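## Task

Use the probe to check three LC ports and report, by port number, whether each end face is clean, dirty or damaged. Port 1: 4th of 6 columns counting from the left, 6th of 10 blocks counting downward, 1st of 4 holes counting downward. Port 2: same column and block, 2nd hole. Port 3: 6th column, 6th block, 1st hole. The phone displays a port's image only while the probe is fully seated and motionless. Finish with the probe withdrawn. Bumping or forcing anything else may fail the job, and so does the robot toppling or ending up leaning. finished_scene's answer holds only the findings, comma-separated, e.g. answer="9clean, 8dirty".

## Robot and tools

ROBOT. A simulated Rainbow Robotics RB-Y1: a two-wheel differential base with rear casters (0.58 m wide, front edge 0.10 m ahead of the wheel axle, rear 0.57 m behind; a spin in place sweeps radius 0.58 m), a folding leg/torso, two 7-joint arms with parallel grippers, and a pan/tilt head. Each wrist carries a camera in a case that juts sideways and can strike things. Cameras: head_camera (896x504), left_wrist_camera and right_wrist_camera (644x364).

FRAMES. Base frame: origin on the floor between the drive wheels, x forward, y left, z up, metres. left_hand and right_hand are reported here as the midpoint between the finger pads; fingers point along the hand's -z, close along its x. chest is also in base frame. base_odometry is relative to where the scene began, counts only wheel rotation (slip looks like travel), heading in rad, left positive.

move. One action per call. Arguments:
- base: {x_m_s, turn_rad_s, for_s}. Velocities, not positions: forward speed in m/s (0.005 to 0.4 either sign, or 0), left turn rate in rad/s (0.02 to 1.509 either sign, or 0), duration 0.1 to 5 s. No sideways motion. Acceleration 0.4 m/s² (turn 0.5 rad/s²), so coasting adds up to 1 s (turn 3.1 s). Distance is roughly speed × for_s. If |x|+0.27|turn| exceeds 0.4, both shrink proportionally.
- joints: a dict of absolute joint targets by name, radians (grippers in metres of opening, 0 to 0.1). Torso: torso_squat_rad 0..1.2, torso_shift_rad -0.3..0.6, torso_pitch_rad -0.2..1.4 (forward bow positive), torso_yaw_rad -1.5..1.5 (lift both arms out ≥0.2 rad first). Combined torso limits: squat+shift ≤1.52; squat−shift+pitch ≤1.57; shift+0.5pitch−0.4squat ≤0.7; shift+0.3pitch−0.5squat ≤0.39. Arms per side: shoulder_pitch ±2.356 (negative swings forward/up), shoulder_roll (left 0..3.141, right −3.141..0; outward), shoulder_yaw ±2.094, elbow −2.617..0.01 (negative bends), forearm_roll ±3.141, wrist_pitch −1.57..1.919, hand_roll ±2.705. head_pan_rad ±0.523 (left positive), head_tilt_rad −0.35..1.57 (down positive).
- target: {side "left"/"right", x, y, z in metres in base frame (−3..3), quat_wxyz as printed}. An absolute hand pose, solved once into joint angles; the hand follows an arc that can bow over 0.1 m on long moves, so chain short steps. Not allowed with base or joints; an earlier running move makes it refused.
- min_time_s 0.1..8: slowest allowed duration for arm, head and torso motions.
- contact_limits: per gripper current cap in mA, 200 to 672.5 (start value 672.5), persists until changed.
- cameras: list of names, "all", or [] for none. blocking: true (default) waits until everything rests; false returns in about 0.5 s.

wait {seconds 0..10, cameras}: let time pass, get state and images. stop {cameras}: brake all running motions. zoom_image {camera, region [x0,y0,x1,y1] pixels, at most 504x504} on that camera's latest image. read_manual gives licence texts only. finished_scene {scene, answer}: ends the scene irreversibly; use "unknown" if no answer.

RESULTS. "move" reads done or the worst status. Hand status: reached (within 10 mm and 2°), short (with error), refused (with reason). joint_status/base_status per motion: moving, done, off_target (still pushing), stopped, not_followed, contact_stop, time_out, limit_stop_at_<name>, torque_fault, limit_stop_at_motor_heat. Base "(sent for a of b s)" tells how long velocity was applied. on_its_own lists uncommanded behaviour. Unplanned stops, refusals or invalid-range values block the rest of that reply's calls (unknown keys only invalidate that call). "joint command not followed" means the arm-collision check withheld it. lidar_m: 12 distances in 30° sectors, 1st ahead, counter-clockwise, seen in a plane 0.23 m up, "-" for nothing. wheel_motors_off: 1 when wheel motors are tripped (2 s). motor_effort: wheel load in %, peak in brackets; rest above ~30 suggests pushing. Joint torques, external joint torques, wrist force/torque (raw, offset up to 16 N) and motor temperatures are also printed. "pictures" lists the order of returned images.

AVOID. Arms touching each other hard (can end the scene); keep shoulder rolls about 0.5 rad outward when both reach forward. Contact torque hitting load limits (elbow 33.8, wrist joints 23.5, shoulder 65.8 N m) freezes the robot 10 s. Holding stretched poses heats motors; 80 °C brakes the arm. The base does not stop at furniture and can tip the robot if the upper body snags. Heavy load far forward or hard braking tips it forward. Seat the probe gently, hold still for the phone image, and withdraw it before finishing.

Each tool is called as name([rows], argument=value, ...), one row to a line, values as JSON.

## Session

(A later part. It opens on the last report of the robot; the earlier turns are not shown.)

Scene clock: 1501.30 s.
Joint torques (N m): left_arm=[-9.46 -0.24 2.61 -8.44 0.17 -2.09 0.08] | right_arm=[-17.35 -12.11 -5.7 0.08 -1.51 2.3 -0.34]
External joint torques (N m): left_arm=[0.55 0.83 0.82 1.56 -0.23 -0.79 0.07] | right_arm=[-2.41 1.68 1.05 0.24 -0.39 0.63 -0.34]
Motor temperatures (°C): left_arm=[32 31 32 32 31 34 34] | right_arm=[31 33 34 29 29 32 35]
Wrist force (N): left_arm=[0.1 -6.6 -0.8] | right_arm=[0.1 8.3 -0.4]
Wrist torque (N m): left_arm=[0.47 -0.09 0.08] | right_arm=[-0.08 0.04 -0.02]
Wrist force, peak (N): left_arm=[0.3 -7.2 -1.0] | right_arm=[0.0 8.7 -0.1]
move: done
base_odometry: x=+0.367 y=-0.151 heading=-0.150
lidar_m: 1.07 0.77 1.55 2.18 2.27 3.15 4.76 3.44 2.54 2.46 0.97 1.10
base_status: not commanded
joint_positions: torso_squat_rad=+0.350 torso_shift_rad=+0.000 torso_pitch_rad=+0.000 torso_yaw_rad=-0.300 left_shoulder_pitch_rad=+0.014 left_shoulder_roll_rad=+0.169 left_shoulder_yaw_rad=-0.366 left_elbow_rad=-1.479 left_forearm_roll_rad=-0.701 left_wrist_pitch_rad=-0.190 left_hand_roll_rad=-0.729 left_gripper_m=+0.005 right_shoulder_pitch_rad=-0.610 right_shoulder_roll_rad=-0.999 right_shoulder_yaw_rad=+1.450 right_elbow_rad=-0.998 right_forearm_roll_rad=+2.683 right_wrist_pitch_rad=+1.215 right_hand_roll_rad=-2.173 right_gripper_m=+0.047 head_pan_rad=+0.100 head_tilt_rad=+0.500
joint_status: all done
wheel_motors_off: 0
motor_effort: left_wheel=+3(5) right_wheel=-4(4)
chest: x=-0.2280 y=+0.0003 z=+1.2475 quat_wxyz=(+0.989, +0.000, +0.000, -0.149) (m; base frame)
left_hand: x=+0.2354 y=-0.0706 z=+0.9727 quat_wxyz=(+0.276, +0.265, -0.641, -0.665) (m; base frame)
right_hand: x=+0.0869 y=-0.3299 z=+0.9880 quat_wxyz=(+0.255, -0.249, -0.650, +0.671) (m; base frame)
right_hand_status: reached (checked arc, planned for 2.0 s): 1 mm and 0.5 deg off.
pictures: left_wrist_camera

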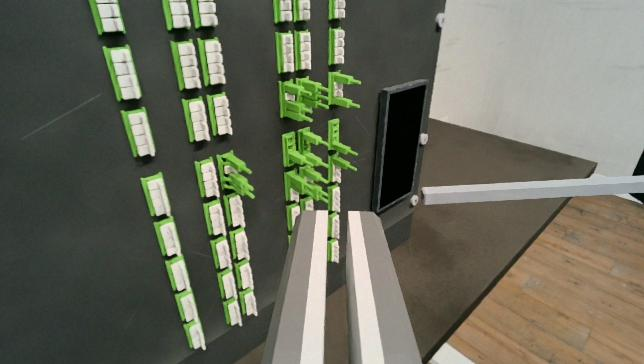

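move(target={"side": "right", "x": 0.1, "y": -0.187, "z": 0.943, "quat_wxyz": [0.512, -0.501, -0.487, 0.5]}, min_time_s=3, cameras=[])

move(target={"side": "right", "x": 0.142, "y": -0.1879, "z": 0.9417, "quat_wxyz": [0.512, -0.501, -0.487, 0.5]}, min_time_s=2, cameras=["left_wrist_camera", "right_wrist_camera"])

zoom_image(camera="left_wrist_camera", region=[280, 130, 310, 160])

zoom_image(camera="left_wrist_camera", region=[284, 148, 304, 168])

zoom_image(camera="right_wrist_camera", region=[320, 62, 342, 80])

Scene clock: 1585.40 s.
Joint torques (N m): left_arm=[-8.92 -0.3 2.4 -8.51 0.09 -1.82 -0.01] | right_arm=[-5.98 0.49 -3.28 -10.38 0.98 1.53 0.27]
External joint torques (N m): left_arm=[1.09 0.78 0.61 1.49 -0.31 -0.52 -0.02] | right_arm=[-0.4 0.51 -0.94 -0.97 0.18 0.36 0.27]
Motor temperatures (°C): left_arm=[32 31 32 32 31 34 34] | right_arm=[31 32 33 29 29 32 35]
Wrist force (N): left_arm=[-0.2 -6.8 -1.0] | right_arm=[0.4 8.6 0.2]
Wrist torque (N m): left_arm=[0.47 -0.14 0.06] | right_arm=[-0.09 0.04 -0.02]
Wrist force, peak (N): left_arm=[-0.1 -7.3 -0.7] | right_arm=[0.3 8.7 0.2]
move: done
base_odometry: x=+0.367 y=-0.151 heading=-0.150
lidar_m: 1.06 0.76 1.54 2.18 2.26 3.13 4.76 3.45 2.55 2.46 0.97 1.10
base_status: not commanded
joint_positions: torso_squat_rad=+0.350 torso_shift_rad=+0.000 torso_pitch_rad=+0.000 torso_yaw_rad=-0.300 left_shoulder_pitch_rad=+0.014 left_shoulder_roll_rad=+0.169 left_shoulder_yaw_rad=-0.366 left_elbow_rad=-1.479 left_forearm_roll_rad=-0.701 left_wrist_pitch_rad=-0.190 left_hand_roll_rad=-0.729 left_gripper_m=+0.005 right_shoulder_pitch_rad=+0.144 right_shoulder_roll_rad=-0.394 right_shoulder_yaw_rad=+0.837 right_elbow_rad=-1.607 right_forearm_roll_rad=+1.920 right_wrist_pitch_rad=+0.598 right_hand_roll_rad=-0.613 right_gripper_m=+0.047 head_pan_rad=+0.100 head_tilt_rad=+0.500
joint_status: all done
wheel_motors_off: 0
motor_effort: left_wheel=+4(5) right_wheel=-3(4)
chest: x=-0.2280 y=+0.0003 z=+1.2475 quat_wxyz=(+0.989, +0.000, +0.000, -0.149) (m; base frame)
left_hand: x=+0.2354 y=-0.0706 z=+0.9727 quat_wxyz=(+0.276, +0.265, -0.641, -0.665) (m; base frame)
right_hand: x=+0.0998 y=-0.1872 z=+0.9428 quat_wxyz=(+0.511, -0.501, -0.489, +0.500) (m; base frame)
right_hand_status: reached (checked arc, planned for 3.0 s): 0 mm and 0.2 deg off.
pictures: none
No camera images: "cameras" was empty.

Scene clock: 1587.73 s.
Joint torques (N m): left_arm=[-9.73 -0.56 2.64 -8.6 0.01 -2 0.11] | right_arm=[-10.26 2.46 -3.79 -9.28 0.78 1.36 0.37]
External joint torques (N m): left_arm=[0.28 0.51 0.85 1.4 -0.39 -0.7 0.09] | right_arm=[-2.37 1.64 -1.12 0.17 0.04 0.21 0.38]
Motor temperatures (°C): left_arm=[32 31 32 32 31 34 34] | right_arm=[31 32 33 29 29 32 35]
Wrist force (N): left_arm=[0.2 -6.6 -0.7] | right_arm=[0.6 8.3 0.0]
Wrist torque (N m): left_arm=[0.44 -0.07 0.09] | right_arm=[-0.05 0.08 -0.03]
Wrist force, peak (N): left_arm=[-0.1 -7.3 -1.0] | right_arm=[0.5 8.7 0.1]
move: done
base_odometry: x=+0.367 y=-0.151 heading=-0.150
lidar_m: 1.06 0.76 1.55 2.17 2.27 3.14 4.77 3.45 2.54 2.45 0.97 1.11
base_status: not commanded
joint_positions: torso_squat_rad=+0.350 torso_shift_rad=+0.000 torso_pitch_rad=+0.000 torso_yaw_rad=-0.300 left_shoulder_pitch_rad=+0.014 left_shoulder_roll_rad=+0.169 left_shoulder_yaw_rad=-0.366 left_elbow_rad=-1.479 left_forearm_roll_rad=-0.701 left_wrist_pitch_rad=-0.190 left_hand_roll_rad=-0.729 left_gripper_m=+0.005 right_shoulder_pitch_rad=+0.036 right_shoulder_roll_rad=-0.323 right_shoulder_yaw_rad=+0.798 right_elbow_rad=-1.496 right_forearm_roll_rad=+1.879 right_wrist_pitch_rad=+0.554 right_hand_roll_rad=-0.601 right_gripper_m=+0.047 head_pan_rad=+0.100 head_tilt_rad=+0.500
joint_status: all done
wheel_motors_off: 0
motor_effort: left_wheel=+4(5) right_wheel=-4(4)
chest: x=-0.2280 y=+0.0003 z=+1.2475 quat_wxyz=(+0.989, +0.000, +0.000, -0.149) (m; base frame)
left_hand: x=+0.2354 y=-0.0706 z=+0.9727 quat_wxyz=(+0.276, +0.265, -0.641, -0.665) (m; base frame)
right_hand: x=+0.1415 y=-0.1880 z=+0.9416 quat_wxyz=(+0.512, -0.501, -0.486, +0.500) (m; base frame)
right_hand_status: reached (checked arc, planned for 2.0 s): 0 mm and 0.1 deg off.
pictures: left_wrist_camera, right_wrist_camera

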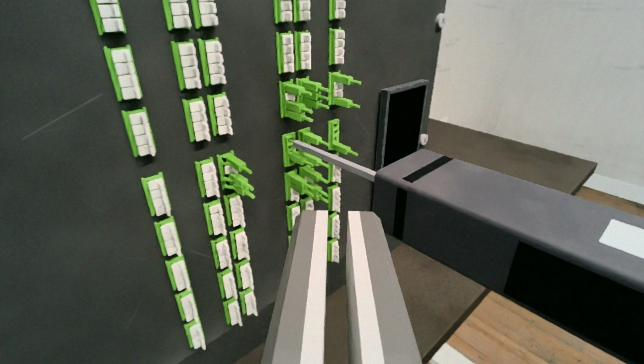

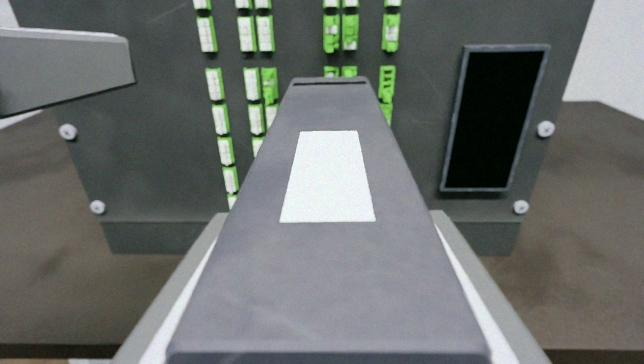

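Scaled by 16.800 from the camera's 644x364 image, which has a finer 1265x715 frame.

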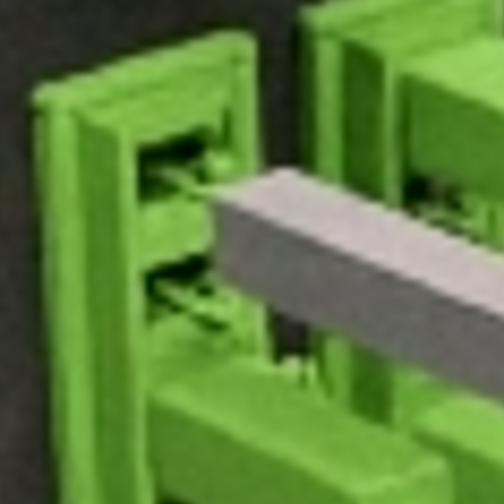

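Scaled by 25.200 from the camera's 644x364 image, which has a finer 1265x715 frame.

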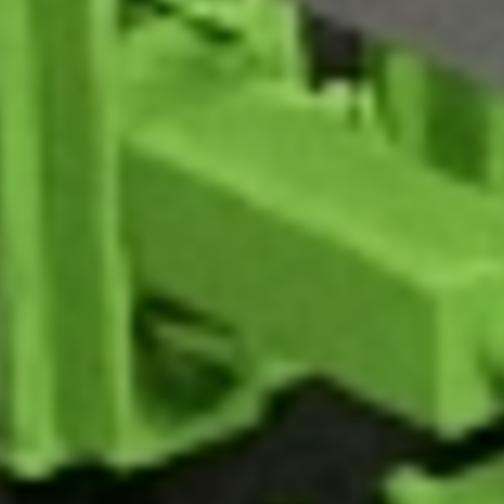

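Scaled by 22.909 from the camera's 644x364 image, which has a finer 1265x715 frame.

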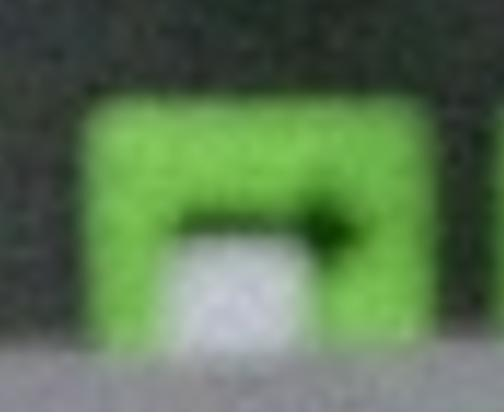

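move(target={"side": "left", "x": 0.2736, "y": -0.1477, "z": 1.0554, "quat_wxyz": [0.2753, 0.2658, -0.6418, -0.6645]}, min_time_s=0.5, cameras=[])

Scene clock: 1597.60 s.
Joint torques (N m): left_arm=[-14.36 0.5 2.47 -8.95 -0.12 -1.84 0.01] | right_arm=[-9.77 1.56 -3.61 -9.77 0.94 1.48 0.33]
External joint torques (N m): left_arm=[0.03 1.68 -1.64 0.95 0.05 -0.73 -0.01] | right_arm=[-1.88 0.74 -0.94 -0.32 0.19 0.33 0.33]
Motor temperatures (°C): left_arm=[32 31 32 32 31 34 34] | right_arm=[31 32 33 29 29 32 35]
Wrist force (N): left_arm=[0.2 -6.6 -0.7] | right_arm=[0.5 8.2 0.0]
Wrist torque (N m): left_arm=[0.42 -0.08 0.10] | right_arm=[-0.05 0.07 -0.04]
Wrist force, peak (N): left_arm=[0.2 -8.0 -0.6] | right_arm=[0.4 8.7 0.0]
move: done
base_odometry: x=+0.367 y=-0.151 heading=-0.150
lidar_m: 1.06 0.77 1.55 2.18 2.27 3.13 4.76 3.44 2.55 2.46 0.97 1.10
base_status: not commanded
joint_positions: torso_squat_rad=+0.350 torso_shift_rad=+0.000 torso_pitch_rad=+0.000 torso_yaw_rad=-0.300 left_shoulder_pitch_rad=-0.303 left_shoulder_roll_rad=+0.228 left_shoulder_yaw_rad=-0.563 left_elbow_rad=-1.526 left_forearm_roll_rad=-0.617 left_wrist_pitch_rad=+0.188 left_hand_roll_rad=-0.602 left_gripper_m=+0.005 right_shoulder_pitch_rad=+0.035 right_shoulder_roll_rad=-0.323 right_shoulder_yaw_rad=+0.798 right_elbow_rad=-1.496 right_forearm_roll_rad=+1.879 right_wrist_pitch_rad=+0.554 right_hand_roll_rad=-0.601 right_gripper_m=+0.047 head_pan_rad=+0.100 head_tilt_rad=+0.500
joint_status: all done
wheel_motors_off: 0
motor_effort: left_wheel=+4(5) right_wheel=-4(4)
chest: x=-0.2280 y=+0.0003 z=+1.2475 quat_wxyz=(+0.989, +0.000, +0.000, -0.149) (m; base frame)
left_hand: x=+0.2737 y=-0.1477 z=+1.0555 quat_wxyz=(+0.275, +0.266, -0.642, -0.664) (m; base frame)
left_hand_status: reached (checked arc, planned for 0.7 s): 0 mm and 0.0 deg off.
right_hand: x=+0.1416 y=-0.1880 z=+0.9416 quat_wxyz=(+0.512, -0.501, -0.486, +0.500) (m; base frame)
pictures: none
No camera images: "cameras" was empty.

move(target={"side": "left", "x": 0.2736, "y": -0.1477, "z": 1.0554, "quat_wxyz": [0.4891, 0.2996, -0.428, -0.6984]}, min_time_s=2, cameras=["left_wrist_camera"])

Scene clock: 1611.53 s.
Joint torques (N m): left_arm=[-16.52 -2.49 0.59 -9.09 -0.9 -1.52 -0.06] | right_arm=[-9.57 1.48 -3.23 -9.76 0.81 1.54 0.37]
External joint torques (N m): left_arm=[-1.04 1.58 -2.13 0.36 0.14 -0.22 -0.07] | right_arm=[-1.69 0.66 -0.56 -0.31 0.06 0.4 0.37]
Motor temperatures (°C): left_arm=[32 31 32 32 31 34 34] | right_arm=[30 32 33 29 29 32 35]
Wrist force (N): left_arm=[0.4 -6.4 -3.8] | right_arm=[0.3 8.4 0.2]
Wrist torque (N m): left_arm=[0.44 -0.06 0.08] | right_arm=[-0.07 0.05 -0.03]
Wrist force, peak (N): left_arm=[0.2 -6.7 -3.3] | right_arm=[0.6 8.6 0.0]
move: done
base_odometry: x=+0.367 y=-0.151 heading=-0.150
lidar_m: 1.06 0.76 1.55 2.18 2.27 3.13 4.77 3.44 2.54 2.46 0.97 1.11
base_status: not commanded
joint_positions: torso_squat_rad=+0.350 torso_shift_rad=+0.000 torso_pitch_rad=+0.000 torso_yaw_rad=-0.300 left_shoulder_pitch_rad=-0.476 left_shoulder_roll_rad=+0.005 left_shoulder_yaw_rad=-0.579 left_elbow_rad=-1.622 left_forearm_roll_rad=-0.448 left_wrist_pitch_rad=+1.134 left_hand_roll_rad=-0.791 left_gripper_m=+0.005 right_shoulder_pitch_rad=+0.035 right_shoulder_roll_rad=-0.323 right_shoulder_yaw_rad=+0.798 right_elbow_rad=-1.496 right_forearm_roll_rad=+1.879 right_wrist_pitch_rad=+0.554 right_hand_roll_rad=-0.601 right_gripper_m=+0.047 head_pan_rad=+0.100 head_tilt_rad=+0.500
joint_status: all done
wheel_motors_off: 0
motor_effort: left_wheel=+4(5) right_wheel=-4(4)
chest: x=-0.2280 y=+0.0003 z=+1.2475 quat_wxyz=(+0.989, +0.000, +0.000, -0.149) (m; base frame)
left_hand: x=+0.2728 y=-0.1474 z=+1.0555 quat_wxyz=(+0.489, +0.299, -0.429, -0.698) (m; base frame)
left_hand_status: reached (checked arc, planned for 2.0 s): 1 mm and 0.1 deg off.
right_hand: x=+0.1416 y=-0.1880 z=+0.9416 quat_wxyz=(+0.512, -0.501, -0.486, +0.500) (m; base frame)
pictures: left_wrist_camera

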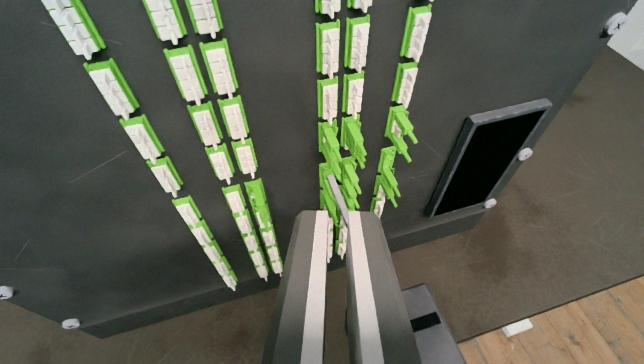

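zoom_image(camera="left_wrist_camera", region=[305, 150, 365, 210])

zoom_image(camera="left_wrist_camera", region=[315, 155, 345, 185])

Scaled by 8.400 from the camera's 644x364 image, which has a finer 1265x715 frame.

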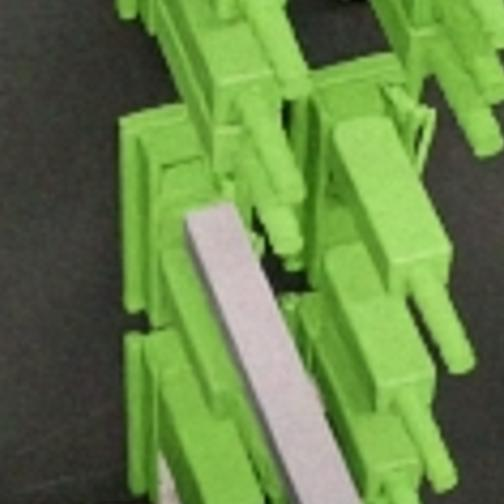

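Scaled by 16.800 from the camera's 644x364 image, which has a finer 1265x715 frame.

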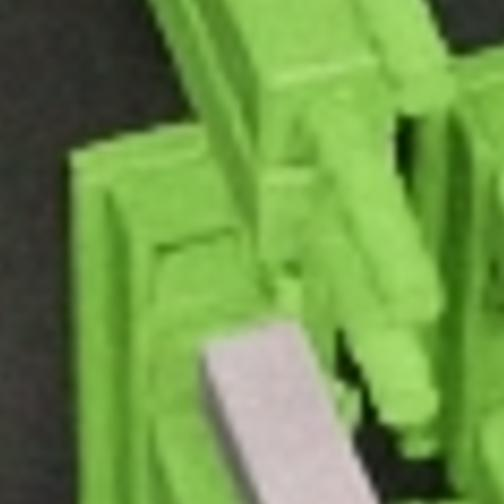

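move(target={"side": "right", "x": 0.1435, "y": -0.1874, "z": 0.9424, "quat_wxyz": [0.512, -0.501, -0.487, 0.5]}, min_time_s=1.5, cameras=["left_wrist_camera", "right_wrist_camera"])

zoom_image(camera="left_wrist_camera", region=[315, 155, 345, 185])

zoom_image(camera="right_wrist_camera", region=[320, 62, 342, 80])

Scene clock: 1744.83 s.
Joint torques (N m): left_arm=[-16.78 -2.74 0.7 -9.08 -1.2 -1.34 0.01] | right_arm=[-10.48 2.29 -3.6 -9.43 0.68 1.19 0.31]
External joint torques (N m): left_arm=[-1.3 1.33 -2.02 0.38 -0.17 -0.04 0] | right_arm=[-2.51 1.41 -0.93 0.03 -0.06 0.04 0.32]
Motor temperatures (°C): left_arm=[33 31 32 32 31 34 34] | right_arm=[30 32 33 30 29 32 35]
Wrist force (N): left_arm=[0.2 -6.4 -3.4] | right_arm=[0.2 8.3 -0.1]
Wrist torque (N m): left_arm=[0.44 -0.06 0.09] | right_arm=[-0.06 0.03 -0.02]
Wrist force, peak (N): left_arm=[0.3 -6.5 -3.7] | right_arm=[0.5 8.7 0.1]
move: done
base_odometry: x=+0.367 y=-0.151 heading=-0.150
lidar_m: 1.06 0.76 1.54 2.17 2.26 3.13 4.76 3.44 2.54 2.46 0.98 1.10
base_status: not commanded
joint_positions: torso_squat_rad=+0.350 torso_shift_rad=+0.000 torso_pitch_rad=+0.000 torso_yaw_rad=-0.300 left_shoulder_pitch_rad=-0.476 left_shoulder_roll_rad=+0.005 left_shoulder_yaw_rad=-0.579 left_elbow_rad=-1.622 left_forearm_roll_rad=-0.448 left_wrist_pitch_rad=+1.134 left_hand_roll_rad=-0.791 left_gripper_m=+0.005 right_shoulder_pitch_rad=+0.032 right_shoulder_roll_rad=-0.319 right_shoulder_yaw_rad=+0.797 right_elbow_rad=-1.493 right_forearm_roll_rad=+1.878 right_wrist_pitch_rad=+0.553 right_hand_roll_rad=-0.600 right_gripper_m=+0.047 head_pan_rad=+0.100 head_tilt_rad=+0.500
joint_status: all done
wheel_motors_off: 0
motor_effort: left_wheel=+5(5) right_wheel=-4(4)
chest: x=-0.2280 y=+0.0003 z=+1.2475 quat_wxyz=(+0.989, +0.000, +0.000, -0.149) (m; base frame)
left_hand: x=+0.2728 y=-0.1474 z=+1.0555 quat_wxyz=(+0.489, +0.299, -0.429, -0.698) (m; base frame)
right_hand: x=+0.1432 y=-0.1875 z=+0.9421 quat_wxyz=(+0.512, -0.501, -0.487, +0.500) (m; base frame)
right_hand_status: reached (checked arc, planned for 1.5 s): 0 mm and 0.0 deg off.
pictures: left_wrist_camera, right_wrist_camera

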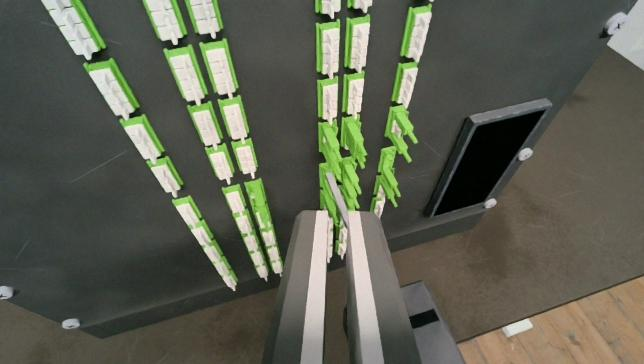

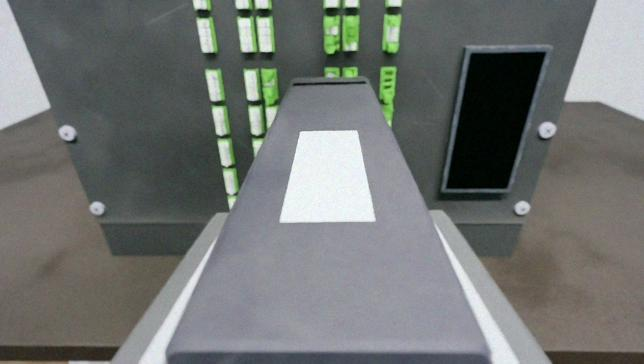

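Scaled by 16.800 from the camera's 644x364 image, which has a finer 1265x715 frame.

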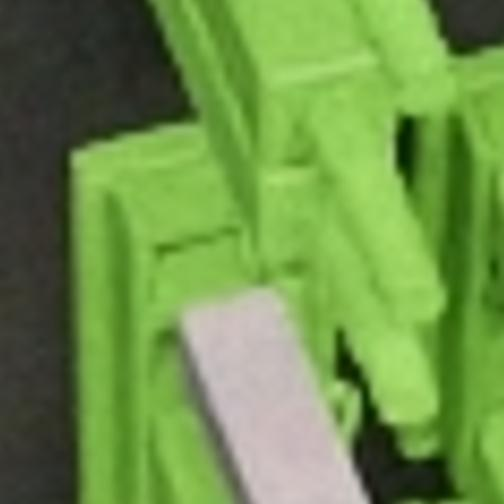

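Scaled by 22.909 from the camera's 644x364 image, which has a finer 1265x715 frame.

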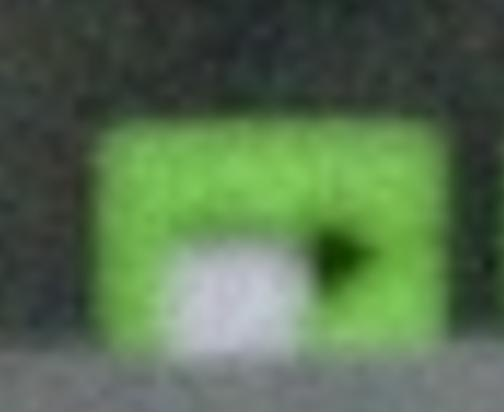

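move(target={"side": "right", "x": 0.1472, "y": -0.1876, "z": 0.9426, "quat_wxyz": [0.512, -0.501, -0.487, 0.5]}, min_time_s=1.5, cameras=["left_wrist_camera", "right_wrist_camera"])

zoom_image(camera="left_wrist_camera", region=[315, 155, 345, 185])

zoom_image(camera="right_wrist_camera", region=[320, 62, 342, 80])

Scene clock: 1763.27 s.
Joint torques (N m): left_arm=[-16.78 -2.8 0.6 -9.33 -0.96 -1.36 0.25] | right_arm=[-10.52 2.57 -4.15 -9.31 0.61 1.32 0.2]
External joint torques (N m): left_arm=[-1.3 1.28 -2.12 0.12 0.07 -0.06 0.24] | right_arm=[-2.35 1.63 -1.45 0.15 -0.13 0.17 0.2]
Motor temperatures (°C): left_arm=[33 31 31 32 31 34 34] | right_arm=[30 32 33 30 29 32 35]
Wrist force (N): left_arm=[0.5 -6.2 -3.7] | right_arm=[0.7 8.2 -0.3]
Wrist torque (N m): left_arm=[0.39 -0.02 0.11] | right_arm=[-0.15 -0.02 -0.03]
Wrist force, peak (N): left_arm=[0.1 -6.6 -3.4] | right_arm=[0.4 8.6 -0.2]
move: done
base_odometry: x=+0.367 y=-0.151 heading=-0.150
lidar_m: 1.06 0.76 1.55 2.17 2.26 3.13 4.76 3.44 2.53 2.46 0.97 1.10
base_status: not commanded
joint_positions: torso_squat_rad=+0.350 torso_shift_rad=+0.000 torso_pitch_rad=+0.000 torso_yaw_rad=-0.300 left_shoulder_pitch_rad=-0.476 left_shoulder_roll_rad=+0.005 left_shoulder_yaw_rad=-0.579 left_elbow_rad=-1.622 left_forearm_roll_rad=-0.448 left_wrist_pitch_rad=+1.134 left_hand_roll_rad=-0.791 left_gripper_m=+0.005 right_shoulder_pitch_rad=+0.022 right_shoulder_roll_rad=-0.314 right_shoulder_yaw_rad=+0.793 right_elbow_rad=-1.483 right_forearm_roll_rad=+1.875 right_wrist_pitch_rad=+0.549 right_hand_roll_rad=-0.600 right_gripper_m=+0.047 head_pan_rad=+0.100 head_tilt_rad=+0.500
joint_status: all done
wheel_motors_off: 0
motor_effort: left_wheel=+5(5) right_wheel=-4(4)
chest: x=-0.2280 y=+0.0003 z=+1.2475 quat_wxyz=(+0.989, +0.000, +0.000, -0.149) (m; base frame)
left_hand: x=+0.2728 y=-0.1474 z=+1.0555 quat_wxyz=(+0.489, +0.299, -0.429, -0.698) (m; base frame)
right_hand: x=+0.1469 y=-0.1876 z=+0.9423 quat_wxyz=(+0.512, -0.501, -0.487, +0.500) (m; base frame)
right_hand_status: reached (checked arc, planned for 1.5 s): 0 mm and 0.0 deg off.
pictures: left_wrist_camera, right_wrist_camera

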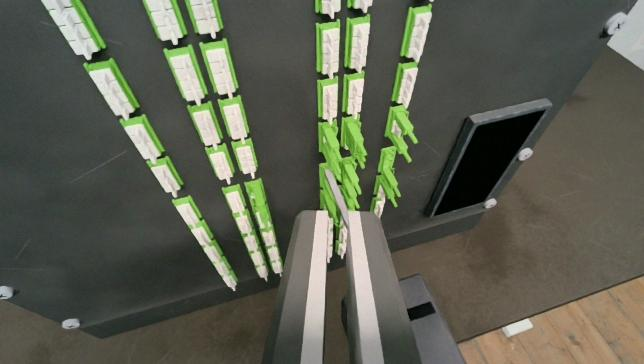

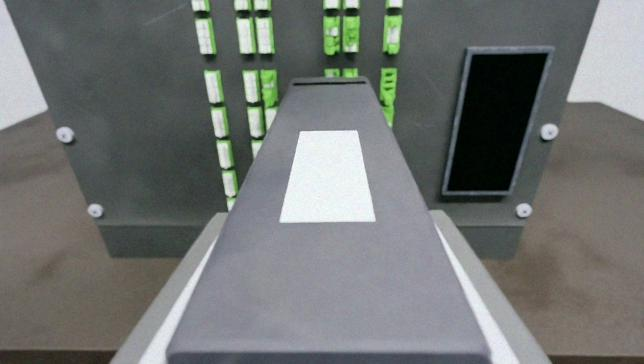

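Scaled by 16.800 from the camera's 644x364 image, which has a finer 1265x715 frame.

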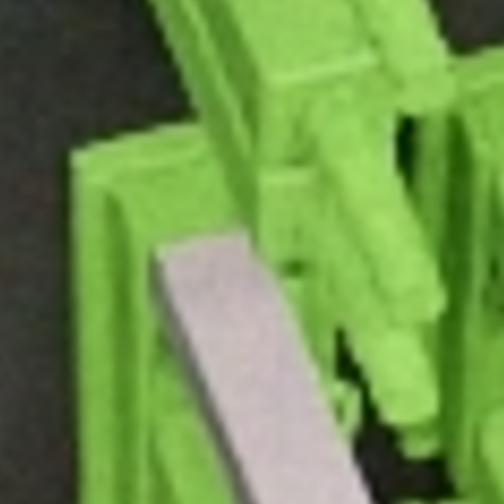

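Scaled by 22.909 from the camera's 644x364 image, which has a finer 1265x715 frame.

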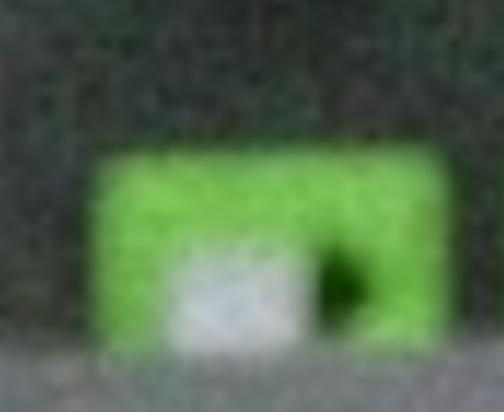

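move(target={"side": "right", "x": 0.1497, "y": -0.1877, "z": 0.9426, "quat_wxyz": [0.512, -0.501, -0.487, 0.5]}, min_time_s=1.5, cameras=["left_wrist_camera", "right_wrist_camera"])

zoom_image(camera="left_wrist_camera", region=[315, 155, 345, 185])

zoom_image(camera="right_wrist_camera", region=[320, 62, 342, 80])

Scene clock: 1773.63 s.
Joint torques (N m): left_arm=[-16.95 -2.92 0.57 -9.05 -0.98 -1.43 0.07] | right_arm=[-10.3 2.25 -4.34 -9.03 0.66 1.39 -0.49]
External joint torques (N m): left_arm=[-1.47 1.16 -2.15 0.41 0.05 -0.14 0.06] | right_arm=[-1.98 1.28 -1.62 0.43 -0.07 0.25 -0.48]
Motor temperatures (°C): left_arm=[33 31 31 32 31 34 34] | right_arm=[30 32 33 30 29 32 35]
Wrist force (N): left_arm=[0.4 -6.1 -3.4] | right_arm=[0.8 7.8 0.3]
Wrist torque (N m): left_arm=[0.41 -0.03 0.08] | right_arm=[-0.16 -0.07 -0.03]
Wrist force, peak (N): left_arm=[0.3 -6.8 -3.4] | right_arm=[0.6 8.4 0.1]
move: done
base_odometry: x=+0.367 y=-0.151 heading=-0.150
lidar_m: 1.06 0.76 1.55 2.18 2.27 3.14 4.76 3.45 2.54 2.46 0.97 1.11
base_status: not commanded
joint_positions: torso_squat_rad=+0.350 torso_shift_rad=+0.000 torso_pitch_rad=+0.000 torso_yaw_rad=-0.300 left_shoulder_pitch_rad=-0.476 left_shoulder_roll_rad=+0.005 left_shoulder_yaw_rad=-0.579 left_elbow_rad=-1.622 left_forearm_roll_rad=-0.448 left_wrist_pitch_rad=+1.134 left_hand_roll_rad=-0.791 left_gripper_m=+0.005 right_shoulder_pitch_rad=+0.014 right_shoulder_roll_rad=-0.310 right_shoulder_yaw_rad=+0.791 right_elbow_rad=-1.475 right_forearm_roll_rad=+1.873 right_wrist_pitch_rad=+0.548 right_hand_roll_rad=-0.601 right_gripper_m=+0.047 head_pan_rad=+0.100 head_tilt_rad=+0.500
joint_status: all done
wheel_motors_off: 0
motor_effort: left_wheel=+4(5) right_wheel=-4(4)
chest: x=-0.2280 y=+0.0003 z=+1.2475 quat_wxyz=(+0.989, +0.000, +0.000, -0.149) (m; base frame)
left_hand: x=+0.2728 y=-0.1474 z=+1.0555 quat_wxyz=(+0.489, +0.299, -0.429, -0.698) (m; base frame)
right_hand: x=+0.1494 y=-0.1877 z=+0.9423 quat_wxyz=(+0.512, -0.501, -0.487, +0.500) (m; base frame)
right_hand_status: reached (checked arc, planned for 1.5 s): 0 mm and 0.1 deg off.
pictures: left_wrist_camera, right_wrist_camera

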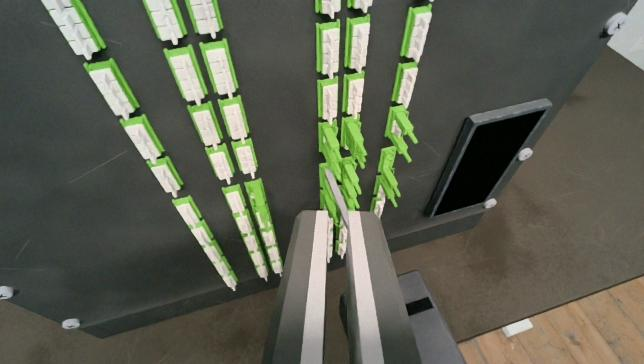

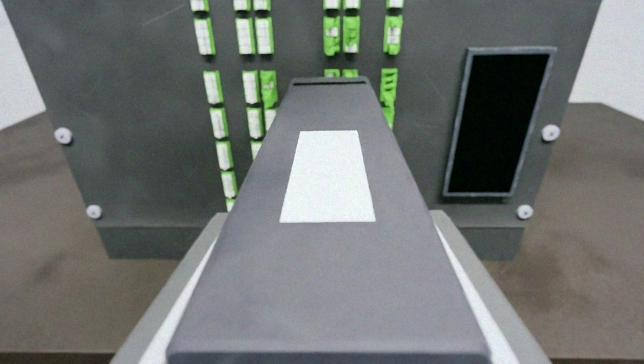

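Scaled by 16.800 from the camera's 644x364 image, which has a finer 1265x715 frame.

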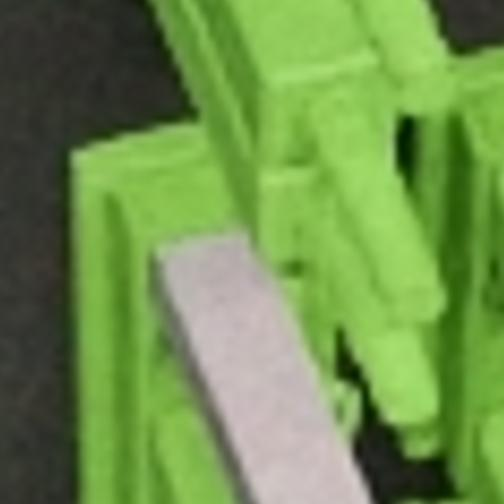

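Scaled by 22.909 from the camera's 644x364 image, which has a finer 1265x715 frame.

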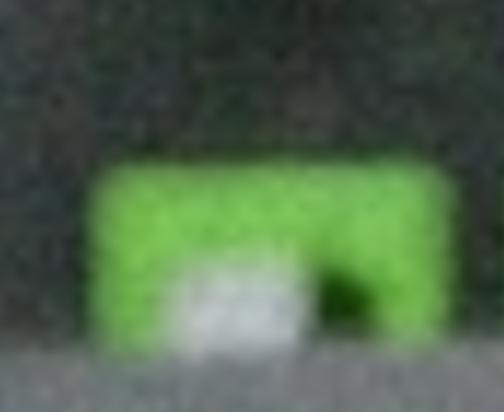

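move(target={"side": "right", "x": 0.153, "y": -0.1878, "z": 0.9426, "quat_wxyz": [0.512, -0.501, -0.487, 0.5]}, min_time_s=1.5, cameras=["right_wrist_camera"])

zoom_image(camera="right_wrist_camera", region=[300, 40, 420, 140])

Scene clock: 1785.90 s.
Joint torques (N m): left_arm=[-16.44 -3 0.42 -9.18 -0.97 -1.48 0.19] | right_arm=[-12.19 3.01 -4.71 -9.07 0.23 1.43 -0.39]
External joint torques (N m): left_arm=[-0.96 1.07 -2.3 0.27 0.06 -0.18 0.18] | right_arm=[-3.68 1.99 -1.96 0.38 -0.5 0.28 -0.39]
Motor temperatures (°C): left_arm=[33 31 31 32 31 34 34] | right_arm=[30 32 33 30 29 32 35]
Wrist force (N): left_arm=[0.1 -6.0 -3.9] | right_arm=[1.0 6.9 6.7]
Wrist torque (N m): left_arm=[0.40 -0.08 0.08] | right_arm=[-0.44 -0.04 -0.07]
Wrist force, peak (N): left_arm=[0.4 -6.5 -3.9] | right_arm=[1.0 7.3 6.9]
move: done
base_odometry: x=+0.367 y=-0.151 heading=-0.150
lidar_m: 1.05 0.76 1.55 2.18 2.27 3.14 4.76 3.44 2.55 2.46 0.97 1.10
base_status: not commanded
joint_positions: torso_squat_rad=+0.350 torso_shift_rad=+0.000 torso_pitch_rad=+0.000 torso_yaw_rad=-0.300 left_shoulder_pitch_rad=-0.476 left_shoulder_roll_rad=+0.005 left_shoulder_yaw_rad=-0.579 left_elbow_rad=-1.622 left_forearm_roll_rad=-0.448 left_wrist_pitch_rad=+1.134 left_hand_roll_rad=-0.791 left_gripper_m=+0.005 right_shoulder_pitch_rad=+0.005 right_shoulder_roll_rad=-0.305 right_shoulder_yaw_rad=+0.789 right_elbow_rad=-1.465 right_forearm_roll_rad=+1.872 right_wrist_pitch_rad=+0.545 right_hand_roll_rad=-0.602 right_gripper_m=+0.047 head_pan_rad=+0.100 head_tilt_rad=+0.500
joint_status: all done
wheel_motors_off: 0
motor_effort: left_wheel=+4(5) right_wheel=-4(4)
chest: x=-0.2280 y=+0.0003 z=+1.2475 quat_wxyz=(+0.989, +0.000, +0.000, -0.149) (m; base frame)
left_hand: x=+0.2728 y=-0.1474 z=+1.0555 quat_wxyz=(+0.489, +0.299, -0.429, -0.698) (m; base frame)
right_hand: x=+0.1525 y=-0.1878 z=+0.9422 quat_wxyz=(+0.512, -0.501, -0.487, +0.500) (m; base frame)
right_hand_status: reached (checked arc, planned for 1.5 s): 1 mm and 0.1 deg off.
pictures: right_wrist_camera

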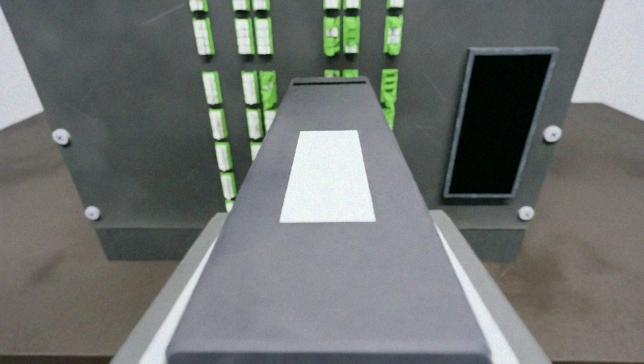

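Scaled by 4.200 from the camera's 644x364 image, which has a finer 1265x715 frame.

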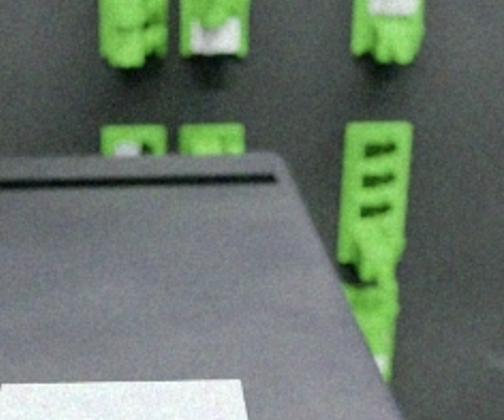

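move(target={"side": "right", "x": 0.1535, "y": -0.1875, "z": 0.9432, "quat_wxyz": [0.512, -0.501, -0.487, 0.5]}, min_time_s=1.5, cameras=["right_wrist_camera"])

Scene clock: 1801.70 s.
Joint torques (N m): left_arm=[-17.12 -2.91 0.51 -9.01 -1.13 -1.41 0.12] | right_arm=[-12.98 3.38 -5.41 -10.5 0.42 1 0.31]
External joint torques (N m): left_arm=[-1.64 1.17 -2.21 0.44 -0.09 -0.11 0.11] | right_arm=[-4.46 2.34 -2.67 -1.03 -0.31 -0.14 0.31]
Motor temperatures (°C): left_arm=[33 31 31 32 31 34 34] | right_arm=[30 32 33 30 29 32 35]
Wrist force (N): left_arm=[0.2 -6.4 -4.0] | right_arm=[0.1 7.1 11.8]
Wrist torque (N m): left_arm=[0.44 -0.05 0.08] | right_arm=[-0.41 0.03 -0.08]
Wrist force, peak (N): left_arm=[0.2 -6.4 -4.0] | right_arm=[0.5 7.1 12.3]
move: done
base_odometry: x=+0.367 y=-0.151 heading=-0.150
lidar_m: 1.06 0.76 1.55 2.17 2.27 3.14 4.76 3.45 2.54 2.46 0.97 1.10
base_status: not commanded
joint_positions: torso_squat_rad=+0.350 torso_shift_rad=+0.000 torso_pitch_rad=+0.000 torso_yaw_rad=-0.300 left_shoulder_pitch_rad=-0.476 left_shoulder_roll_rad=+0.005 left_shoulder_yaw_rad=-0.579 left_elbow_rad=-1.622 left_forearm_roll_rad=-0.448 left_wrist_pitch_rad=+1.134 left_hand_roll_rad=-0.791 left_gripper_m=+0.005 right_shoulder_pitch_rad=+0.005 right_shoulder_roll_rad=-0.304 right_shoulder_yaw_rad=+0.788 right_elbow_rad=-1.466 right_forearm_roll_rad=+1.870 right_wrist_pitch_rad=+0.543 right_hand_roll_rad=-0.599 right_gripper_m=+0.047 head_pan_rad=+0.100 head_tilt_rad=+0.500
joint_status: all done
wheel_motors_off: 0
motor_effort: left_wheel=+4(5) right_wheel=-3(4)
chest: x=-0.2280 y=+0.0003 z=+1.2475 quat_wxyz=(+0.989, +0.000, +0.000, -0.149) (m; base frame)
left_hand: x=+0.2727 y=-0.1474 z=+1.0555 quat_wxyz=(+0.489, +0.299, -0.429, -0.698) (m; base frame)
right_hand: x=+0.1529 y=-0.1876 z=+0.9425 quat_wxyz=(+0.512, -0.501, -0.486, +0.500) (m; base frame)
right_hand_status: reached (checked arc, planned for 1.5 s): 1 mm and 0.1 deg off.
pictures: right_wrist_camera

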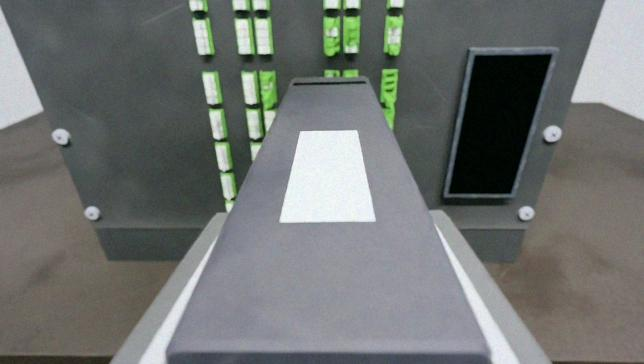

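wait(seconds=1.5, cameras=["right_wrist_camera", "head_camera"])

zoom_image(camera="right_wrist_camera", region=[320, 62, 342, 80])

zoom_image(camera="head_camera", region=[500, 360, 700, 504])

Scene clock: 1812.63 s.
Joint torques (N m): left_arm=[-16.6 -3.23 0.91 -9.14 -0.99 -1.36 0.23] | right_arm=[-12.79 3.36 -5.03 -10.52 0.55 0.89 0.38]
External joint torques (N m): left_arm=[-1.12 0.84 -1.82 0.31 0.05 -0.06 0.22] | right_arm=[-4.27 2.32 -2.3 -1.05 -0.17 -0.26 0.39]
Motor temperatures (°C): left_arm=[33 31 31 32 31 34 34] | right_arm=[30 32 33 30 29 32 35]
Wrist force (N): left_arm=[0.3 -5.8 -2.8] | right_arm=[0.3 7.3 11.9]
Wrist torque (N m): left_arm=[0.37 -0.04 0.08] | right_arm=[-0.42 0.04 -0.07]
Wrist force, peak (N): left_arm=[0.5 -6.5 -3.6] | right_arm=[0.4 7.4 12.1]
base_odometry: x=+0.367 y=-0.151 heading=-0.150
lidar_m: 1.07 0.76 1.53 2.18 2.27 3.13 4.77 3.44 2.54 2.46 0.98 1.10
base_status: not commanded
joint_positions: torso_squat_rad=+0.350 torso_shift_rad=+0.000 torso_pitch_rad=+0.000 torso_yaw_rad=-0.300 left_shoulder_pitch_rad=-0.476 left_shoulder_roll_rad=+0.005 left_shoulder_yaw_rad=-0.579 left_elbow_rad=-1.622 left_forearm_roll_rad=-0.448 left_wrist_pitch_rad=+1.134 left_hand_roll_rad=-0.791 left_gripper_m=+0.005 right_shoulder_pitch_rad=+0.005 right_shoulder_roll_rad=-0.304 right_shoulder_yaw_rad=+0.788 right_elbow_rad=-1.466 right_forearm_roll_rad=+1.870 right_wrist_pitch_rad=+0.543 right_hand_roll_rad=-0.599 right_gripper_m=+0.047 head_pan_rad=+0.100 head_tilt_rad=+0.500
joint_status: all done
wheel_motors_off: 0
motor_effort: left_wheel=+5(5) right_wheel=-4(4)
chest: x=-0.2280 y=+0.0003 z=+1.2475 quat_wxyz=(+0.989, +0.000, +0.000, -0.149) (m; base frame)
left_hand: x=+0.2727 y=-0.1474 z=+1.0555 quat_wxyz=(+0.489, +0.299, -0.429, -0.698) (m; base frame)
right_hand: x=+0.1529 y=-0.1876 z=+0.9425 quat_wxyz=(+0.512, -0.501, -0.486, +0.500) (m; base frame)
right_hand_status: reached (checked arc, planned for 1.5 s): 1 mm and 0.1 deg off.
wait: 1.50 s; at rest from the start
pictures: head_camera, right_wrist_camera

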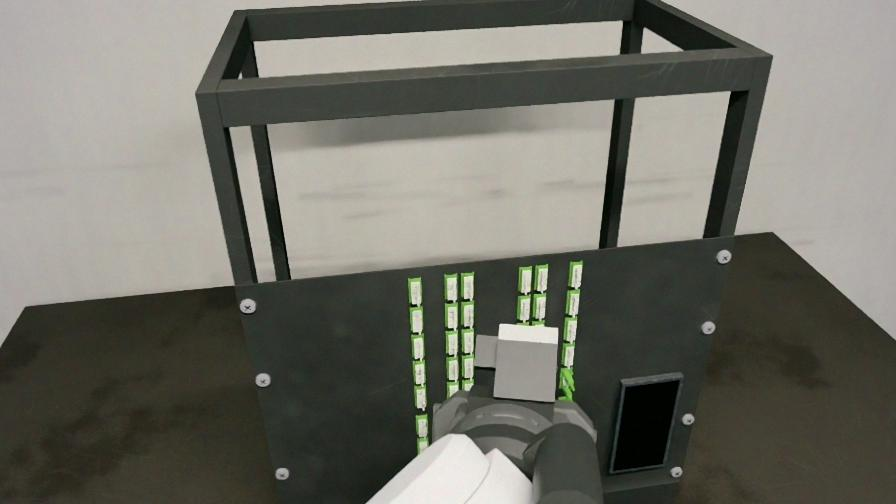

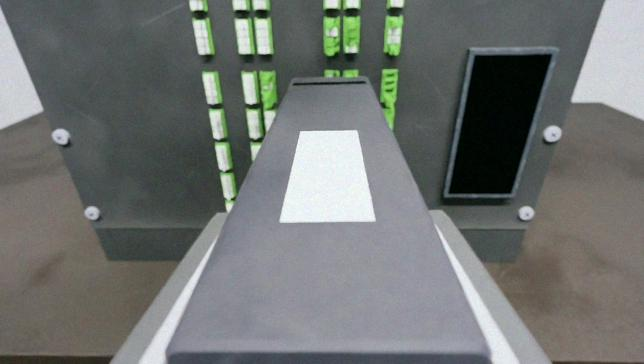

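Scaled by 22.909 from the camera's 644x364 image, which has a finer 1265x715 frame.

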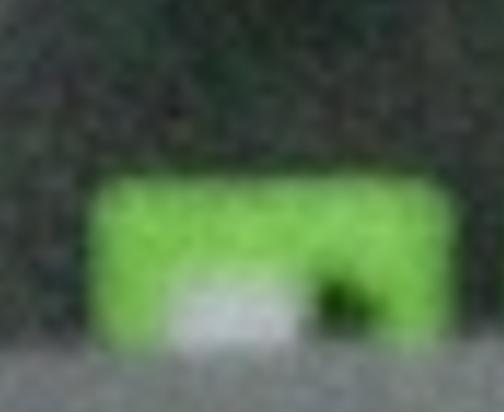

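Scaled by 2.520 from the camera's 896x504 image, which has a finer 1280x720 frame.

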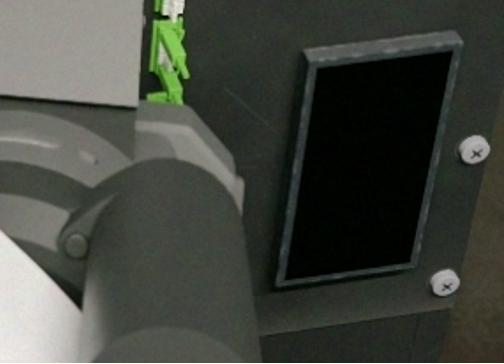

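move(target={"side": "right", "x": 0.1512, "y": -0.1877, "z": 0.9432, "quat_wxyz": [0.512, -0.501, -0.487, 0.5]}, min_time_s=1, cameras=[])

move(target={"side": "right", "x": 0.1512, "y": -0.1877, "z": 0.9442, "quat_wxyz": [0.512, -0.501, -0.487, 0.5]}, min_time_s=1, cameras=[])

Scene clock: 1879.27 s.
Joint torques (N m): left_arm=[-16.81 -3.35 0.65 -9.06 -1.12 -1.4 0.33] | right_arm=[-8.36 -2.17 -2.03 -11.16 1.59 2.43 0.35]
External joint torques (N m): left_arm=[-1.33 0.73 -2.07 0.39 -0.08 -0.1 0.32] | right_arm=[0.05 -3.19 0.7 -1.69 0.86 1.3 0.35]
Motor temperatures (°C): left_arm=[33 31 31 32 31 34 34] | right_arm=[30 32 33 30 29 32 35]
Wrist force (N): left_arm=[0.1 -6.3 -3.3] | right_arm=[1.0 10.2 -3.7]
Wrist torque (N m): left_arm=[0.42 -0.06 0.08] | right_arm=[0.33 -0.07 -0.06]
Wrist force, peak (N): left_arm=[0.3 -6.3 -3.9] | right_arm=[0.1 11.7 -13.8]
move: done
base_odometry: x=+0.367 y=-0.151 heading=-0.150
lidar_m: 1.06 0.77 1.55 2.17 2.27 3.13 4.76 3.44 2.54 2.46 0.98 1.10
base_status: not commanded
joint_positions: torso_squat_rad=+0.350 torso_shift_rad=+0.000 torso_pitch_rad=+0.000 torso_yaw_rad=-0.300 left_shoulder_pitch_rad=-0.476 left_shoulder_roll_rad=+0.005 left_shoulder_yaw_rad=-0.579 left_elbow_rad=-1.622 left_forearm_roll_rad=-0.448 left_wrist_pitch_rad=+1.134 left_hand_roll_rad=-0.791 left_gripper_m=+0.005 right_shoulder_pitch_rad=+0.010 right_shoulder_roll_rad=-0.307 right_shoulder_yaw_rad=+0.789 right_elbow_rad=-1.473 right_forearm_roll_rad=+1.870 right_wrist_pitch_rad=+0.544 right_hand_roll_rad=-0.598 right_gripper_m=+0.047 head_pan_rad=+0.100 head_tilt_rad=+0.500
joint_status: all done
wheel_motors_off: 0
motor_effort: left_wheel=+4(5) right_wheel=-4(4)
chest: x=-0.2278 y=+0.0003 z=+1.2475 quat_wxyz=(+0.989, +0.000, +0.000, -0.149) (m; base frame)
left_hand: x=+0.2729 y=-0.1474 z=+1.0554 quat_wxyz=(+0.489, +0.299, -0.429, -0.698) (m; base frame)
right_hand: x=+0.1514 y=-0.1876 z=+0.9430 quat_wxyz=(+0.512, -0.501, -0.487, +0.500) (m; base frame)
right_hand_status: reached (checked arc, planned for 1.0 s): 0 mm and 0.0 deg off.
pictures: none
No camera images: "cameras" was empty.

Scene clock: 1880.60 s.
Joint torques (N m): left_arm=[-17.19 -3.55 0.78 -9.19 -1.09 -1.44 0.21] | right_arm=[-9.19 -0.57 -3.85 -12.17 1.46 2.22 0.38]
External joint torques (N m): left_arm=[-1.71 0.52 -1.94 0.27 -0.05 -0.14 0.2] | right_arm=[-0.81 -1.58 -1.14 -2.68 0.73 1.08 0.39]
Motor temperatures (°C): left_arm=[33 31 31 32 31 34 34] | right_arm=[30 32 33 30 29 32 35]
Wrist force (N): left_arm=[0.1 -5.8 -3.8] | right_arm=[0.5 11.6 -3.3]
Wrist torque (N m): left_arm=[0.37 -0.05 0.08] | right_arm=[0.76 0.07 -0.04]
Wrist force, peak (N): left_arm=[0.0 -6.5 -3.7] | right_arm=[0.3 12.1 -3.4]
move: done
base_odometry: x=+0.367 y=-0.151 heading=-0.150
lidar_m: 1.06 0.76 1.54 2.17 2.27 3.13 4.77 3.45 2.54 2.46 0.97 1.10
base_status: not commanded
joint_positions: torso_squat_rad=+0.350 torso_shift_rad=+0.000 torso_pitch_rad=+0.000 torso_yaw_rad=-0.300 left_shoulder_pitch_rad=-0.476 left_shoulder_roll_rad=+0.005 left_shoulder_yaw_rad=-0.579 left_elbow_rad=-1.622 left_forearm_roll_rad=-0.448 left_wrist_pitch_rad=+1.134 left_hand_roll_rad=-0.791 left_gripper_m=+0.005 right_shoulder_pitch_rad=+0.013 right_shoulder_roll_rad=-0.307 right_shoulder_yaw_rad=+0.787 right_elbow_rad=-1.478 right_forearm_roll_rad=+1.868 right_wrist_pitch_rad=+0.541 right_hand_roll_rad=-0.593 right_gripper_m=+0.047 head_pan_rad=+0.100 head_tilt_rad=+0.500
joint_status: all done
wheel_motors_off: 0
motor_effort: left_wheel=+3(5) right_wheel=-4(5)
chest: x=-0.2278 y=+0.0003 z=+1.2475 quat_wxyz=(+0.989, +0.000, +0.000, -0.149) (m; base frame)
left_hand: x=+0.2729 y=-0.1474 z=+1.0554 quat_wxyz=(+0.489, +0.299, -0.429, -0.698) (m; base frame)
right_hand: x=+0.1511 y=-0.1875 z=+0.9437 quat_wxyz=(+0.512, -0.501, -0.487, +0.500) (m; base frame)
right_hand_status: reached (checked arc, planned for 1.0 s): 1 mm and 0.1 deg off.
pictures: none
No camera images: "cameras" was empty.

move(target={"side": "right", "x": 0.153, "y": -0.1877, "z": 0.9427, "quat_wxyz": [0.512, -0.501, -0.487, 0.5]}, min_time_s=1, cameras=[])

move(target={"side": "right", "x": 0.1545, "y": -0.1877, "z": 0.943, "quat_wxyz": [0.512, -0.501, -0.487, 0.5]}, min_time_s=1, cameras=["right_wrist_camera"])

Scene clock: 1902.93 s.
Joint torques (N m): left_arm=[-17.25 -2.41 0.48 -9.09 -1.11 -1.46 -0.01] | right_arm=[-12.52 2.3 -2.98 -9.24 0.79 1.96 -0.45]
External joint torques (N m): left_arm=[-1.77 1.66 -2.24 0.36 -0.08 -0.17 -0.02] | right_arm=[-4.03 1.27 -0.24 0.22 0.07 0.81 -0.45]
Motor temperatures (°C): left_arm=[33 31 31 32 31 34 34] | right_arm=[30 32 33 30 29 32 35]
Wrist force (N): left_arm=[0.3 -6.2 -3.4] | right_arm=[1.5 7.3 7.6]
Wrist torque (N m): left_arm=[0.42 -0.06 0.07] | right_arm=[-0.38 -0.22 -0.07]
Wrist force, peak (N): left_arm=[0.1 -6.2 -4.1] | right_arm=[0.7 11.8 -3.5]
move: done
base_odometry: x=+0.367 y=-0.151 heading=-0.150
lidar_m: 1.06 0.76 1.54 2.17 2.27 3.13 4.76 3.45 2.55 2.45 0.98 1.10
base_status: not commanded
joint_positions: torso_squat_rad=+0.350 torso_shift_rad=+0.000 torso_pitch_rad=+0.000 torso_yaw_rad=-0.300 left_shoulder_pitch_rad=-0.476 left_shoulder_roll_rad=+0.005 left_shoulder_yaw_rad=-0.579 left_elbow_rad=-1.622 left_forearm_roll_rad=-0.448 left_wrist_pitch_rad=+1.134 left_hand_roll_rad=-0.791 left_gripper_m=+0.005 right_shoulder_pitch_rad=+0.006 right_shoulder_roll_rad=-0.305 right_shoulder_yaw_rad=+0.788 right_elbow_rad=-1.466 right_forearm_roll_rad=+1.871 right_wrist_pitch_rad=+0.545 right_hand_roll_rad=-0.601 right_gripper_m=+0.047 head_pan_rad=+0.100 head_tilt_rad=+0.500
joint_status: all done
wheel_motors_off: 0
motor_effort: left_wheel=+4(5) right_wheel=-4(4)
chest: x=-0.2280 y=+0.0003 z=+1.2475 quat_wxyz=(+0.989, +0.000, +0.000, -0.149) (m; base frame)
left_hand: x=+0.2728 y=-0.1474 z=+1.0555 quat_wxyz=(+0.489, +0.299, -0.429, -0.698) (m; base frame)
right_hand: x=+0.1525 y=-0.1878 z=+0.9423 quat_wxyz=(+0.512, -0.501, -0.487, +0.500) (m; base frame)
right_hand_status: reached (checked arc, planned for 1.0 s): 1 mm and 0.1 deg off.
pictures: none
No camera images: "cameras" was empty.

Scene clock: 1904.27 s.
Joint torques (N m): left_arm=[-16.88 -3.2 0.81 -9.11 -1.01 -1.13 0.05] | right_arm=[-15.05 3.15 -6.17 -9.41 0.12 0.75 0.47]
External joint torques (N m): left_arm=[-1.4 0.87 -1.91 0.34 0.03 0.16 0.04] | right_arm=[-6.48 2.1 -3.42 0.05 -0.61 -0.4 0.47]
Motor temperatures (°C): left_arm=[33 31 31 32 31 34 34] | right_arm=[30 32 33 30 29 32 35]
Wrist force (N): left_arm=[0.1 -6.0 -3.6] | right_arm=[0.6 6.6 16.0]
Wrist torque (N m): left_arm=[0.42 -0.09 0.08] | right_arm=[-0.69 -0.02 -0.09]
Wrist force, peak (N): left_arm=[0.6 -6.6 -3.6] | right_arm=[0.6 6.3 16.1]
move: done
base_odometry: x=+0.367 y=-0.151 heading=-0.150
lidar_m: 1.06 0.77 1.55 2.18 2.27 3.14 4.76 3.45 2.55 2.45 0.97 1.10
base_status: not commanded
joint_positions: torso_squat_rad=+0.350 torso_shift_rad=+0.000 torso_pitch_rad=+0.000 torso_yaw_rad=-0.300 left_shoulder_pitch_rad=-0.476 left_shoulder_roll_rad=+0.005 left_shoulder_yaw_rad=-0.579 left_elbow_rad=-1.622 left_forearm_roll_rad=-0.448 left_wrist_pitch_rad=+1.134 left_hand_roll_rad=-0.791 left_gripper_m=+0.005 right_shoulder_pitch_rad=+0.002 right_shoulder_roll_rad=-0.303 right_shoulder_yaw_rad=+0.787 right_elbow_rad=-1.462 right_forearm_roll_rad=+1.870 right_wrist_pitch_rad=+0.543 right_hand_roll_rad=-0.601 right_gripper_m=+0.047 head_pan_rad=+0.100 head_tilt_rad=+0.500
joint_status: all done
wheel_motors_off: 0
motor_effort: left_wheel=+4(5) right_wheel=-4(5)
chest: x=-0.2281 y=+0.0003 z=+1.2475 quat_wxyz=(+0.989, +0.000, +0.000, -0.149) (m; base frame)
left_hand: x=+0.2727 y=-0.1474 z=+1.0556 quat_wxyz=(+0.489, +0.299, -0.429, -0.698) (m; base frame)
right_hand: x=+0.1537 y=-0.1877 z=+0.9423 quat_wxyz=(+0.512, -0.501, -0.487, +0.500) (m; base frame)
right_hand_status: reached (checked arc, planned for 1.0 s): 1 mm and 0.1 deg off.
pictures: right_wrist_camera

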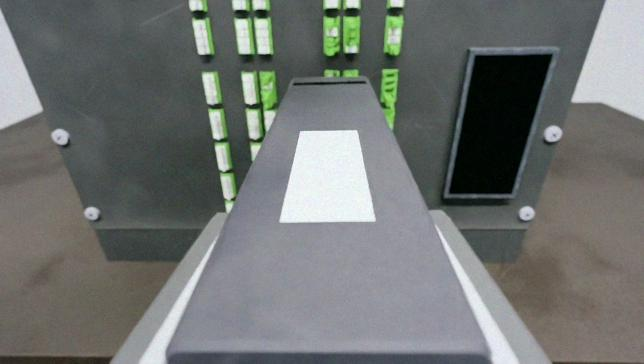

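zoom_image(camera="right_wrist_camera", region=[320, 62, 342, 80])

zoom_image(camera="right_wrist_camera", region=[372, 58, 408, 94])

Scaled by 22.909 from the camera's 644x364 image, which has a finer 1265x715 frame.

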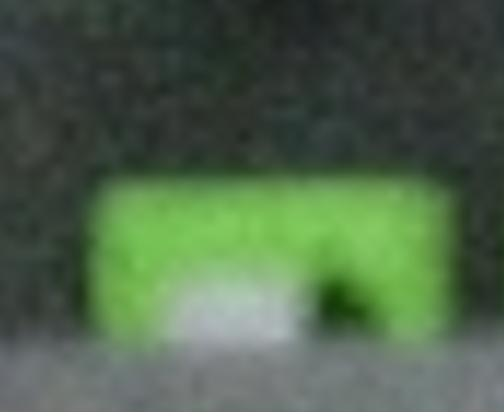

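Scaled by 14.000 from the camera's 644x364 image, which has a finer 1265x715 frame.

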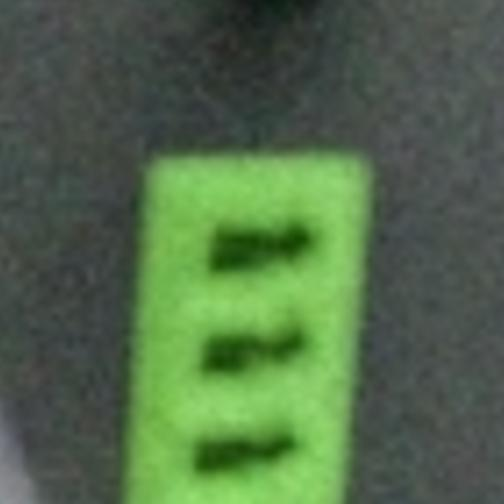

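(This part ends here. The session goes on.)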